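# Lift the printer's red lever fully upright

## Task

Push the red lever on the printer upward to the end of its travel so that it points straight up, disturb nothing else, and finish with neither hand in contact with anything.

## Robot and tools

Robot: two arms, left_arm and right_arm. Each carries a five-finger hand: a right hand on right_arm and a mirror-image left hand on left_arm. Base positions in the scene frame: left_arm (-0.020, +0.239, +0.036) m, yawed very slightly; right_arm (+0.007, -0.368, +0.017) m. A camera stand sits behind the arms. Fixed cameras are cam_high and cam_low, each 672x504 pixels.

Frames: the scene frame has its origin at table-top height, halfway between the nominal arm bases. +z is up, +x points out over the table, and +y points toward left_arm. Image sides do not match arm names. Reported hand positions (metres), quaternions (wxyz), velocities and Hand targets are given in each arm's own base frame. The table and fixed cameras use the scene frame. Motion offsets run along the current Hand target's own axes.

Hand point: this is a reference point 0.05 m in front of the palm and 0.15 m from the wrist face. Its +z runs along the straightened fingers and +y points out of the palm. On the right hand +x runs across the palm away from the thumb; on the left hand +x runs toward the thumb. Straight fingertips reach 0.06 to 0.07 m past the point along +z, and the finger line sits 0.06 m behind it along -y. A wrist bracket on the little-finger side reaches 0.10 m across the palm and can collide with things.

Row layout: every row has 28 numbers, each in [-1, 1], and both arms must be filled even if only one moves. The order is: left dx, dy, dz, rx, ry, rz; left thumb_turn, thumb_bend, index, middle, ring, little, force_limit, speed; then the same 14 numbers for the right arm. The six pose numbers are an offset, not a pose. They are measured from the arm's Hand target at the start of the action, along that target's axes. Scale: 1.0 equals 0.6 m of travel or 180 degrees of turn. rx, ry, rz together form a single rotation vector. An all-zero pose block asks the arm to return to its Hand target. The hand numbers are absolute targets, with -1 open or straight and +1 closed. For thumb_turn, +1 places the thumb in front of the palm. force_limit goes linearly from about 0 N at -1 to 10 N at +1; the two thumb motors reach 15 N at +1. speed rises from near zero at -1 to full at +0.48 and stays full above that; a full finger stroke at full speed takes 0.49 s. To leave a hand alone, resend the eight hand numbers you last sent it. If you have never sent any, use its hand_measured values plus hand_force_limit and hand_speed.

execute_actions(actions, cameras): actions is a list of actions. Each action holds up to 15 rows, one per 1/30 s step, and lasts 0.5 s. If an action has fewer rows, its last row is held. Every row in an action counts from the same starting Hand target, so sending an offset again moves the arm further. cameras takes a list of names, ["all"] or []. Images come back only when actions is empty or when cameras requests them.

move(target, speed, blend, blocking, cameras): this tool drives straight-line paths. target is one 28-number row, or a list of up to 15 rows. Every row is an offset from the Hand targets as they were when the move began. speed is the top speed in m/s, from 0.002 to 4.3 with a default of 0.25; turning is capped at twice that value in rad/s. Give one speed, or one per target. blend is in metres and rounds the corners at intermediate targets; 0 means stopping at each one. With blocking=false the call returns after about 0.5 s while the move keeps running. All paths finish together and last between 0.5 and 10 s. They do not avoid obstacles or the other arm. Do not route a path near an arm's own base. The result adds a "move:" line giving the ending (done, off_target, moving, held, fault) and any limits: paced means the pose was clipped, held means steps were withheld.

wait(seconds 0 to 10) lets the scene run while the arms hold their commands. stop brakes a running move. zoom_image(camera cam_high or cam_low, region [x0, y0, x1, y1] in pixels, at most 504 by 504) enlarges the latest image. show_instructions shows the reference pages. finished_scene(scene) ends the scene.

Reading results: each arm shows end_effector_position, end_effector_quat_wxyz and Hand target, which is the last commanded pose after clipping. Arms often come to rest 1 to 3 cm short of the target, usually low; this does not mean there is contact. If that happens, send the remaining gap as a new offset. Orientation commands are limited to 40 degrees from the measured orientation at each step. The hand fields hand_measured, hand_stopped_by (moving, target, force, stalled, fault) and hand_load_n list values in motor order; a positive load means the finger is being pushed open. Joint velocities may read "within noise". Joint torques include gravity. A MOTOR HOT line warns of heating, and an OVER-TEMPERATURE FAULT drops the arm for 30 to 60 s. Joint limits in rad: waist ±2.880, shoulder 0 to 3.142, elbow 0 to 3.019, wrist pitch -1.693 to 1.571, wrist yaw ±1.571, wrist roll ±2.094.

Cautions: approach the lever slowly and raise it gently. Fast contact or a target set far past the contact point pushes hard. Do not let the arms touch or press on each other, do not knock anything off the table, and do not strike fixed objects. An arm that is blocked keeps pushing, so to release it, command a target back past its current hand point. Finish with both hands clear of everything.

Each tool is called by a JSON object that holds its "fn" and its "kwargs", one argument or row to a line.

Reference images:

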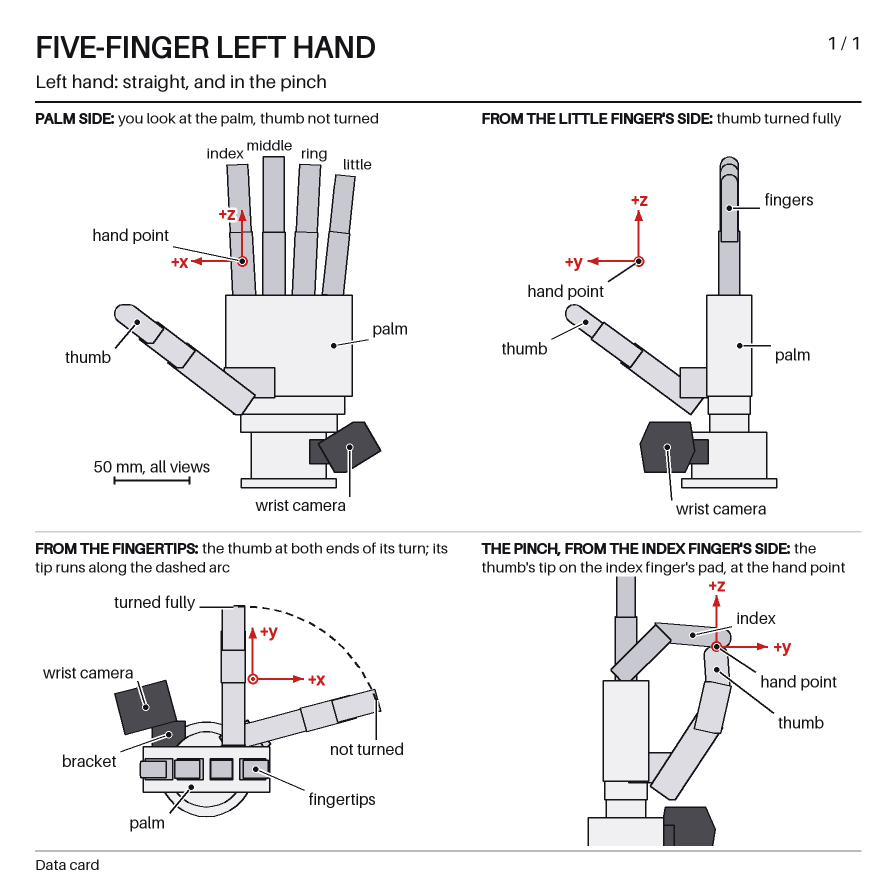

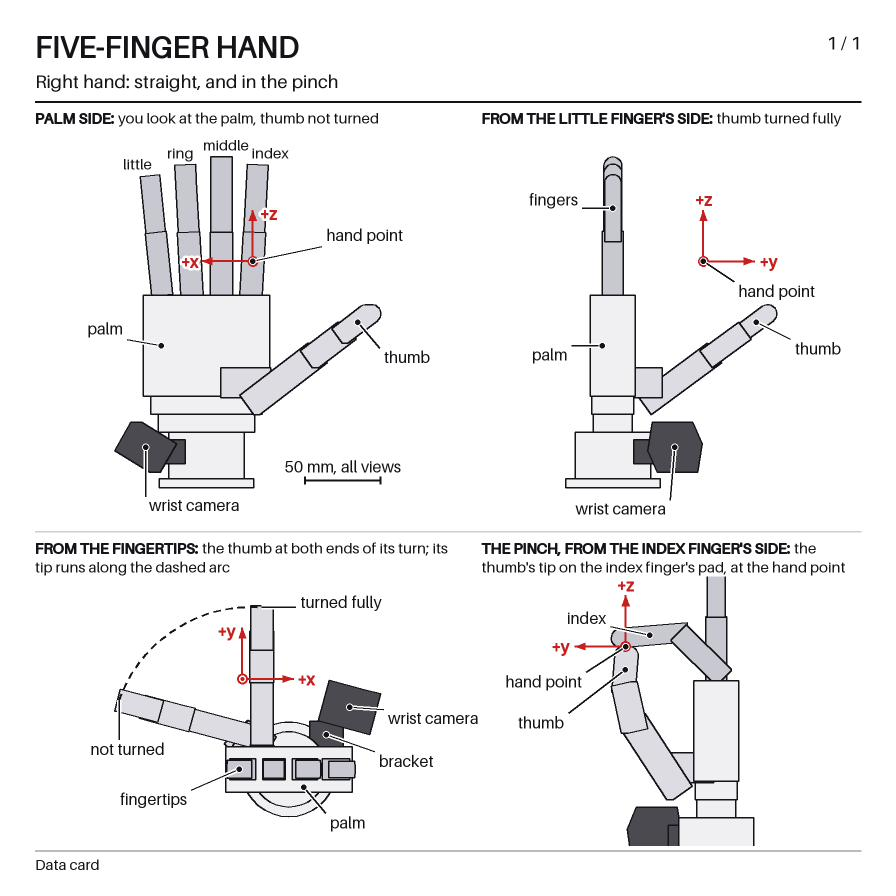

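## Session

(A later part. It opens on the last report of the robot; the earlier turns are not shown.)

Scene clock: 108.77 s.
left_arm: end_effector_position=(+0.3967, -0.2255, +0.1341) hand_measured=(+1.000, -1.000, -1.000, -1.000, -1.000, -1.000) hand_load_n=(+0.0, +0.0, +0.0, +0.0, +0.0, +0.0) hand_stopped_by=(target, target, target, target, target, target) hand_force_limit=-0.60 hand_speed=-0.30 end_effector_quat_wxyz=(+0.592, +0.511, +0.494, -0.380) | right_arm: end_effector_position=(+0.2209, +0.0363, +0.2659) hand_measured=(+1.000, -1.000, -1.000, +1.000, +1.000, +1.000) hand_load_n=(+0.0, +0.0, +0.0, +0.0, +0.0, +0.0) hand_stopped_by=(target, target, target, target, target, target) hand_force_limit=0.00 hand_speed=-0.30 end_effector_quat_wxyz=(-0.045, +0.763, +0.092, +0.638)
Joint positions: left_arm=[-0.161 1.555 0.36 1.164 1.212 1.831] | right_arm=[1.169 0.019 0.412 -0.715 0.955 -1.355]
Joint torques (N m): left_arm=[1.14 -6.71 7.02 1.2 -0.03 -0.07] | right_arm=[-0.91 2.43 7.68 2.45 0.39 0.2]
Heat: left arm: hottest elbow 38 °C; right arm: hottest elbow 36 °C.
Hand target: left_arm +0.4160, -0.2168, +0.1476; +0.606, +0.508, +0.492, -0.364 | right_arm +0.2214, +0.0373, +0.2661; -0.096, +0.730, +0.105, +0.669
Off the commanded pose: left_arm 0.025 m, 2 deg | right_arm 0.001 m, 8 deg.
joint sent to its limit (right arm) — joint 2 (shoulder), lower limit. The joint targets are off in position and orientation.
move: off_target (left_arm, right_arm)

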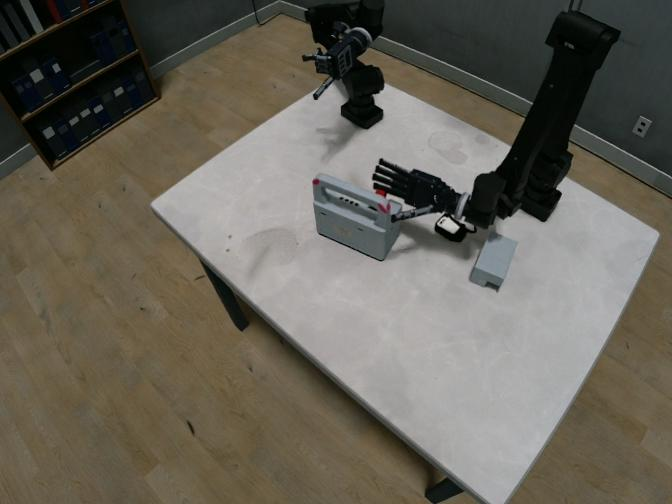

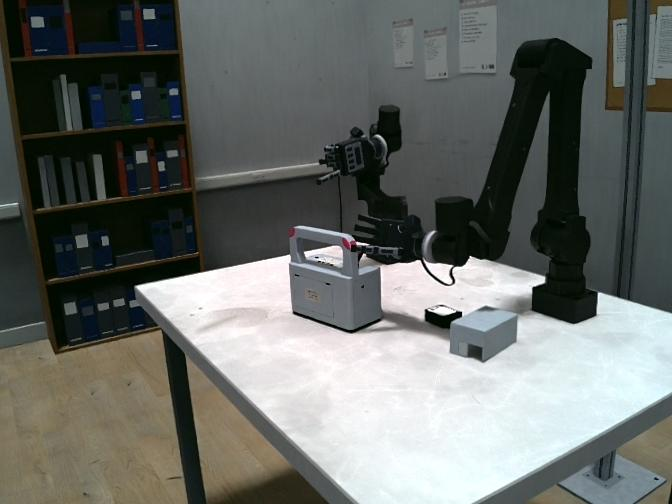

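{"fn": "move", "kwargs": {
  "target": [-0.0075,0.0365,-0.003,0,0,0, 1, -1, -1, -1, -1, -1, -0.6, -0.3, 0,0,0,0,0,0, 1, -1, -1, 1, 1, 1, 0, -0.3],
  "speed": 0.05,
  "cameras": ["all"]
}}

{"fn": "zoom_image", "kwargs": {
  "camera": "cam_high",
  "region": [355, 160, 425, 230]
}}

{"fn": "zoom_image", "kwargs": {
  "camera": "cam_low",
  "region": [340, 220, 410, 290]
}}

Scene clock: 110.13 s.
left_arm: end_effector_position=(+0.4177, -0.2183, +0.1426) hand_measured=(+1.000, -1.000, -1.000, -1.000, -1.000, -1.000) hand_load_n=(+0.5, +0.0, +0.0, +0.0, +0.5, +0.0) hand_stopped_by=(target, target, target, target, target, target) hand_force_limit=-0.60 hand_speed=-0.30 end_effector_quat_wxyz=(+0.593, +0.509, +0.496, -0.379) | right_arm: end_effector_position=(+0.2209, +0.0363, +0.2659) hand_measured=(+1.000, -1.000, -1.000, +1.000, +1.000, +1.000) hand_load_n=(+0.0, +0.0, +0.0, +0.0, +0.0, +0.0) hand_stopped_by=(target, target, target, target, target, target) hand_force_limit=0.00 hand_speed=-0.30 end_effector_quat_wxyz=(-0.045, +0.763, +0.092, +0.638)
Joint positions: left_arm=[-0.13 1.552 0.414 1.106 1.236 1.831] | right_arm=[1.169 0.019 0.412 -0.715 0.955 -1.355]
Joint torques (N m): left_arm=[0.73 -7.47 7.47 1.29 0.1 -0.09] | right_arm=[-0.91 2.37 7.68 2.47 0.39 0.2]
Heat: left arm: hottest elbow 38 °C; right arm: hottest elbow 36 °C.
Hand target: left_arm +0.4351, -0.2105, +0.1576; +0.606, +0.508, +0.492, -0.364 | right_arm +0.2214, +0.0373, +0.2661; -0.096, +0.730, +0.105, +0.669
Off the commanded pose: left_arm 0.024 m, 2 deg | right_arm 0.001 m, 8 deg.
joint sent to its limit (right arm) — joint 2 (shoulder), lower limit. The joint targets are off in position and orientation.
move: off_target (left_arm, right_arm)

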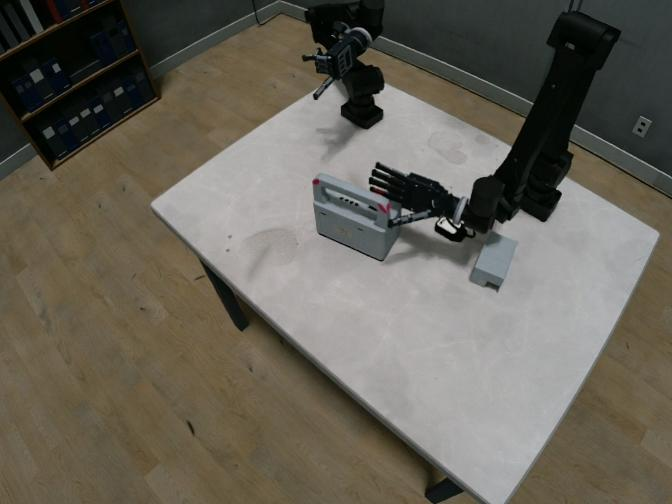

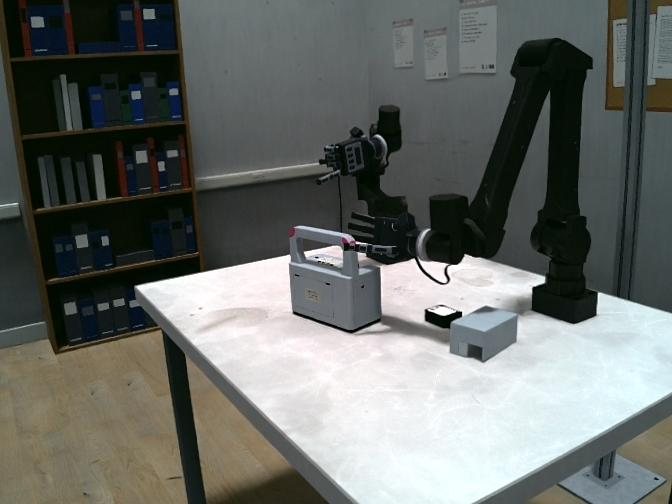

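Scaled by 7.200 from the camera's 672x504 image, which has a finer 960x720 frame.

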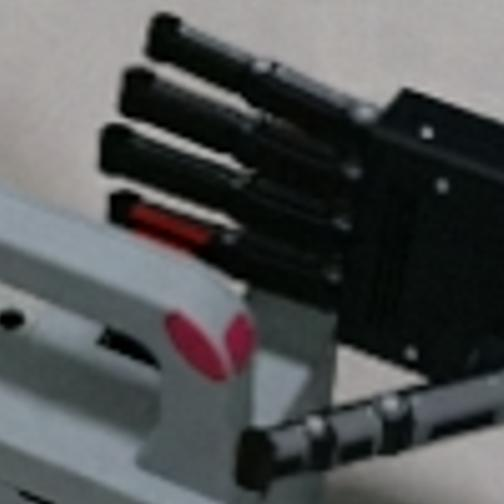

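Scaled by 7.200 from the camera's 672x504 image, which has a finer 960x720 frame.

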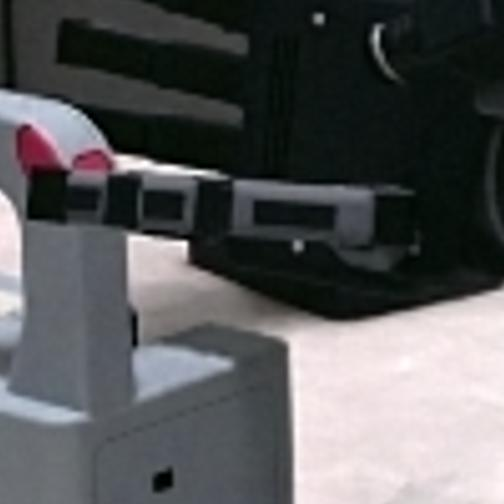

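{"fn": "move", "kwargs": {
  "target": [-0.004,0.022,-0.0015,0,0,0, 1, -1, -1, -1, -1, -1, -0.6, -0.3, 0,0,0,0,0,0, 1, -1, -1, 1, 1, 1, 0, -0.3],
  "speed": 0.05,
  "cameras": ["all"]
}}

{"fn": "zoom_image", "kwargs": {
  "camera": "cam_high",
  "region": [355, 160, 425, 230]
}}

{"fn": "zoom_image", "kwargs": {
  "camera": "cam_low",
  "region": [310, 220, 380, 290]
}}

Scene clock: 111.80 s.
left_arm: end_effector_position=(+0.4272, -0.2157, +0.1460) hand_measured=(+1.000, -1.000, -1.000, -1.000, -1.000, -1.000) hand_load_n=(+0.0, +0.0, +0.0, +0.0, +0.0, +0.0) hand_stopped_by=(target, target, target, target, target, target) hand_force_limit=-0.60 hand_speed=-0.30 end_effector_quat_wxyz=(+0.591, +0.508, +0.498, -0.381) | right_arm: end_effector_position=(+0.2209, +0.0363, +0.2659) hand_measured=(+1.000, -1.000, -1.000, +1.000, +1.000, +1.000) hand_load_n=(+0.0, +0.5, +0.0, +0.0, +0.0, +0.0) hand_stopped_by=(target, target, target, target, target, target) hand_force_limit=0.00 hand_speed=-0.30 end_effector_quat_wxyz=(-0.045, +0.763, +0.092, +0.638)
Joint positions: left_arm=[-0.118 1.552 0.441 1.072 1.25 1.831] | right_arm=[1.169 0.019 0.412 -0.715 0.955 -1.355]
Joint torques (N m): left_arm=[0.73 -7.47 8.14 1.36 0.1 -0.06] | right_arm=[-0.91 2.43 7.68 2.47 0.39 0.2]
Heat: left arm: hottest elbow 38 °C; right arm: hottest elbow 36 °C.
Hand target: left_arm +0.4467, -0.2069, +0.1633; +0.606, +0.508, +0.492, -0.364 | right_arm +0.2214, +0.0373, +0.2661; -0.096, +0.730, +0.105, +0.669
Off the commanded pose: left_arm 0.028 m, 3 deg | right_arm 0.001 m, 8 deg.
joint sent to its limit (right arm) — joint 2 (shoulder), lower limit. The joint targets are off in position and orientation.
move: off_target (left_arm, right_arm)

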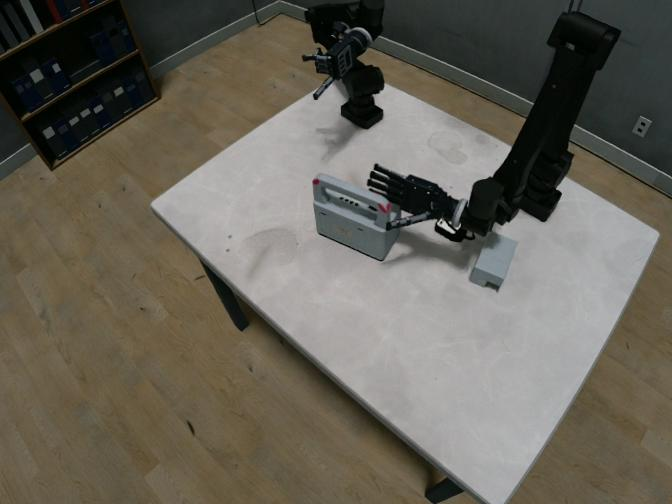

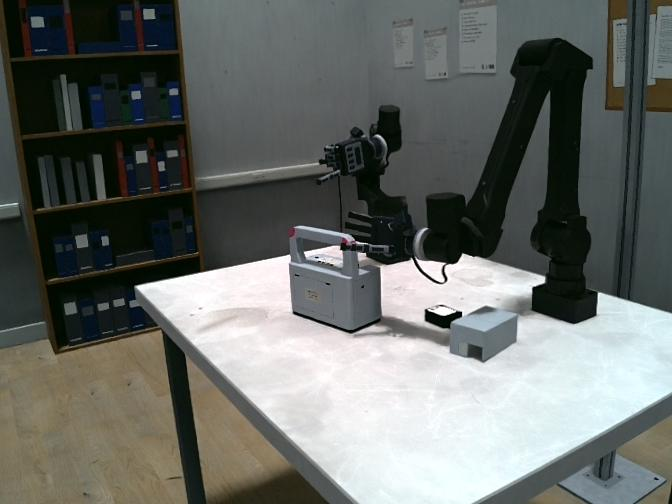

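Scaled by 7.200 from the camera's 672x504 image, which has a finer 960x720 frame.

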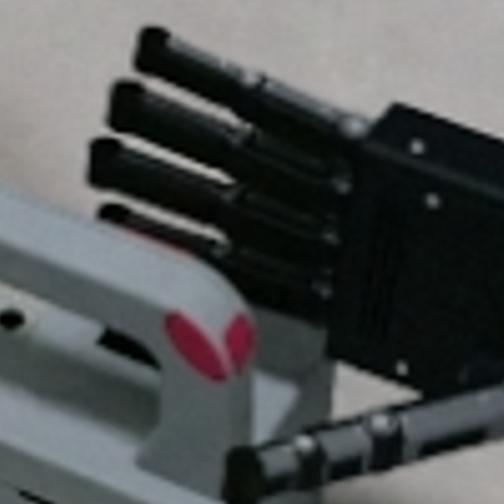

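Scaled by 7.200 from the camera's 672x504 image, which has a finer 960x720 frame.

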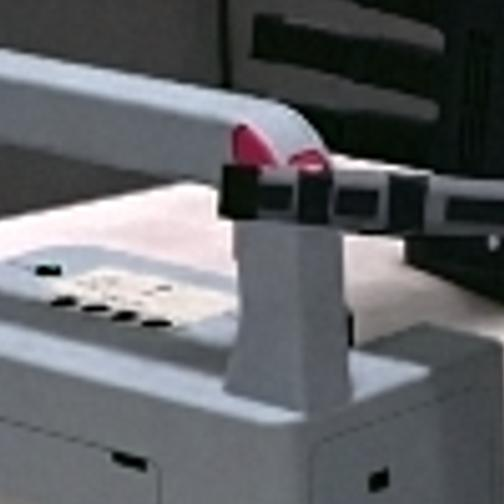

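{"fn": "move", "kwargs": {
  "target": [-0.004,0.016,-0.001,0,0,0, 1, -1, -1, -1, -1, -1, -0.6, -0.3, 0,0,0,0,0,0, 1, -1, -1, 1, 1, 1, 0, -0.3],
  "speed": 0.05,
  "cameras": ["all"]
}}

{"fn": "zoom_image", "kwargs": {
  "camera": "cam_high",
  "region": [355, 160, 425, 230]
}}

{"fn": "zoom_image", "kwargs": {
  "camera": "cam_low",
  "region": [310, 220, 380, 290]
}}

Scene clock: 113.03 s.
left_arm: end_effector_position=(+0.4311, -0.2146, +0.1467) hand_measured=(+1.000, -1.000, -1.000, -1.000, -1.000, -1.000) hand_load_n=(+0.5, +0.0, +0.0, +0.0, +0.0, +0.0) hand_stopped_by=(target, target, target, target, target, target) hand_force_limit=-0.60 hand_speed=-0.30 end_effector_quat_wxyz=(+0.587, +0.508, +0.499, -0.385) | right_arm: end_effector_position=(+0.2209, +0.0363, +0.2659) hand_measured=(+1.000, -1.000, -1.000, +1.000, +1.000, +1.000) hand_load_n=(+0.0, +0.0, +0.0, +0.0, +0.0, +0.0) hand_stopped_by=(target, target, target, target, target, target) hand_force_limit=0.00 hand_speed=-0.30 end_effector_quat_wxyz=(-0.045, +0.763, +0.092, +0.638)
Joint positions: left_arm=[-0.11 1.552 0.457 1.046 1.265 1.831] | right_arm=[1.169 0.019 0.412 -0.715 0.955 -1.355]
Joint torques (N m): left_arm=[0.97 -8.06 8.87 1.2 -0.11 -0.07] | right_arm=[-0.91 2.43 7.66 2.47 0.39 0.2]
Heat: left arm: hottest elbow 38 °C; right arm: hottest elbow 36 °C.
Hand target: left_arm +0.4550, -0.2044, +0.1681; +0.606, +0.508, +0.492, -0.364 | right_arm +0.2214, +0.0373, +0.2661; -0.096, +0.730, +0.105, +0.669
Off the commanded pose: left_arm 0.034 m, 3 deg | right_arm 0.001 m, 8 deg.
joint sent to its limit (right arm) — joint 2 (shoulder), lower limit. The joint targets are off in position and orientation.
move: off_target (left_arm, right_arm)

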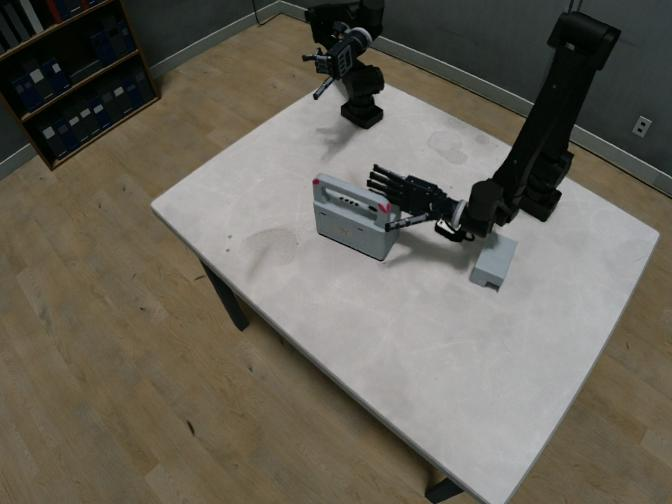

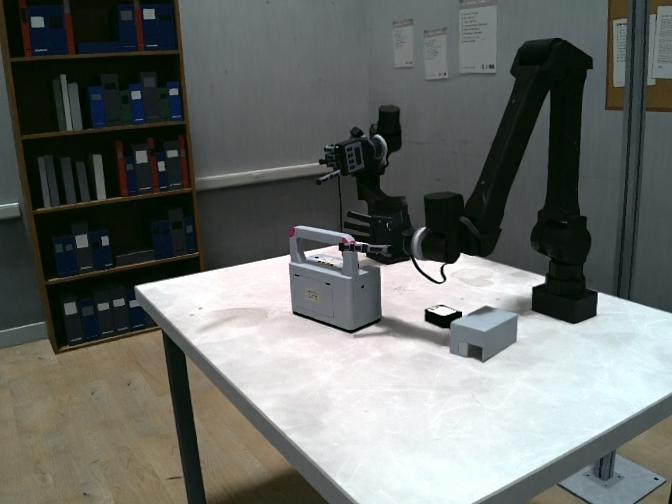

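Scaled by 7.200 from the camera's 672x504 image, which has a finer 960x720 frame.

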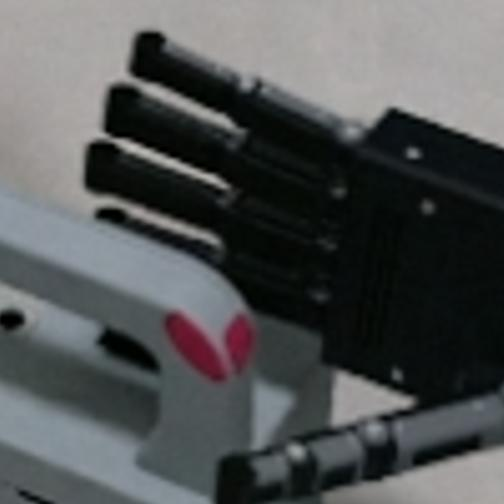

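Scaled by 7.200 from the camera's 672x504 image, which has a finer 960x720 frame.

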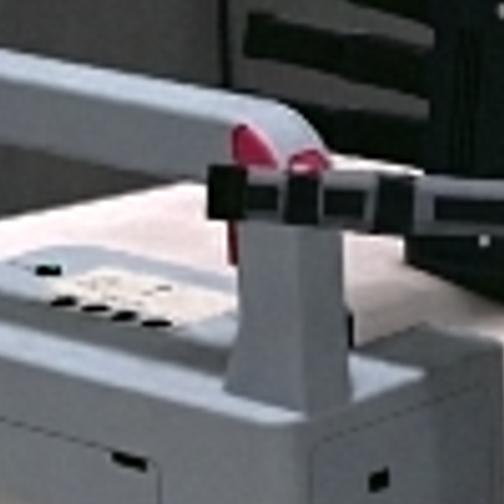

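{"fn": "move", "kwargs": {
  "target": [
    [-0.001,0.008,0,0,0,0, 1, -1, -1, -1, -1, -1, -0.6, -0.3, 0,0,0,0,0,0, 1, -1, -1, 1, 1, 1, 0, -0.3],
    [0.042,-0.16,0,0,0,0, 1, -1, -1, -1, -1, -1, -0.6, -0.3, 0,0,0,0,0,0, 1, -1, -1, 1, 1, 1, 0, -0.3]
  ],
  "speed": 0.08,
  "cameras": ["all"]
}}

{"fn": "zoom_image", "kwargs": {
  "camera": "cam_high",
  "region": [355, 160, 425, 230]
}}

{"fn": "zoom_image", "kwargs": {
  "camera": "cam_low",
  "region": [310, 220, 380, 290]
}}

Scene clock: 116.13 s.
left_arm: end_effector_position=(+0.3720, -0.2182, +0.1138) hand_measured=(+1.000, -1.000, -1.000, -1.000, -1.000, -1.000) hand_load_n=(+0.5, +0.0, +0.0, +0.0, +0.0, +0.0) hand_stopped_by=(target, target, target, target, target, target) hand_force_limit=-0.60 hand_speed=-0.30 end_effector_quat_wxyz=(+0.599, +0.501, +0.505, -0.367) | right_arm: end_effector_position=(+0.2209, +0.0363, +0.2659) hand_measured=(+1.000, -1.000, -1.000, +1.000, +1.000, +1.000) hand_load_n=(+0.0, +0.0, +0.0, +0.0, +0.0, +0.0) hand_stopped_by=(target, target, target, target, target, target) hand_force_limit=0.00 hand_speed=-0.30 end_effector_quat_wxyz=(-0.045, +0.763, +0.092, +0.638)
Joint positions: left_arm=[-0.17 1.607 0.269 1.306 1.16 1.831] | right_arm=[1.169 0.019 0.412 -0.715 0.955 -1.355]
Joint torques (N m): left_arm=[-1.55 -5.13 3.25 3.29 -0.18 -0.06] | right_arm=[-0.91 2.37 7.66 2.45 0.39 0.2]
Heat: left arm: hottest elbow 38 °C; right arm: hottest elbow 36 °C.
Hand target: left_arm +0.3710, -0.2238, +0.1191; +0.606, +0.508, +0.492, -0.364 | right_arm +0.2214, +0.0373, +0.2661; -0.096, +0.730, +0.105, +0.669
Off the commanded pose: left_arm 0.008 m, 2 deg | right_arm 0.001 m, 8 deg.
joint sent to its limit (right arm) — joint 2 (shoulder), lower limit. The joint targets are off in position and orientation.
move: off_target (right_arm)

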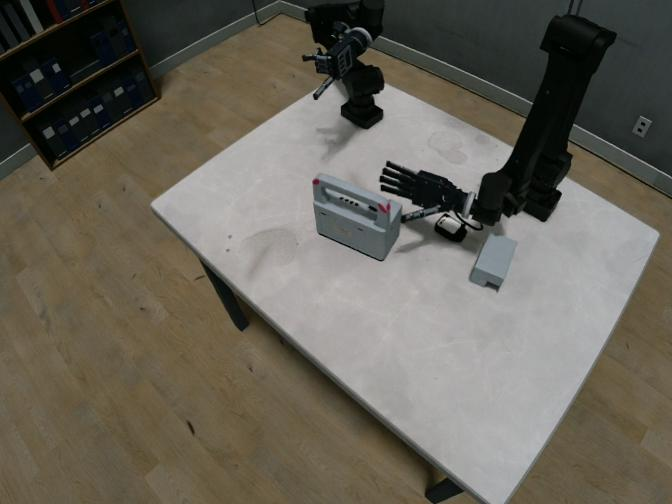

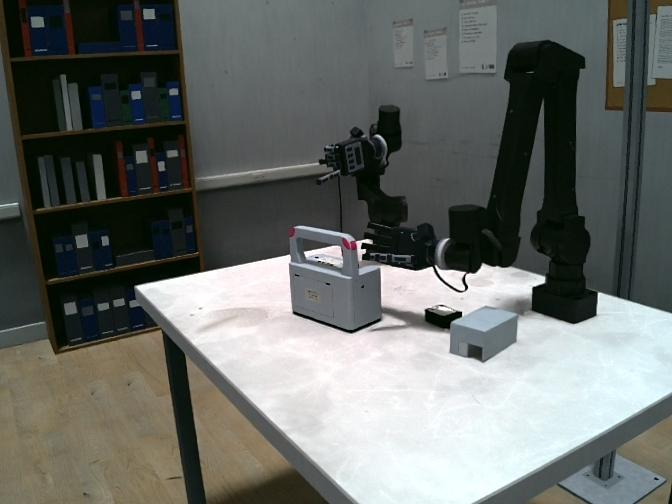

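Scaled by 7.200 from the camera's 672x504 image, which has a finer 960x720 frame.

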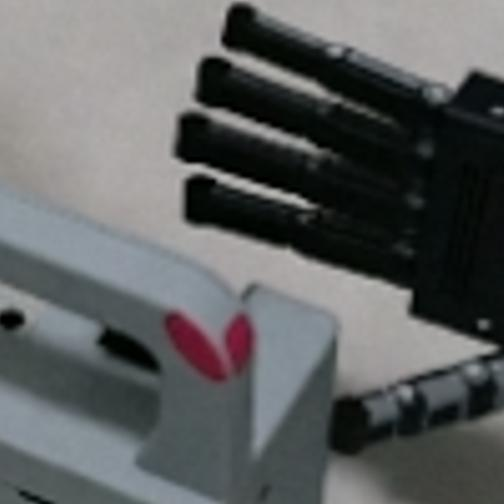

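Scaled by 7.200 from the camera's 672x504 image, which has a finer 960x720 frame.

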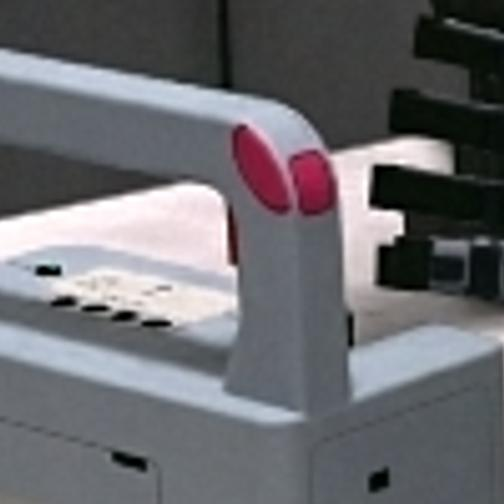

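{"fn": "finished_scene", "kwargs": {
  "scene": 1
}}

The scene is finished: the task was done.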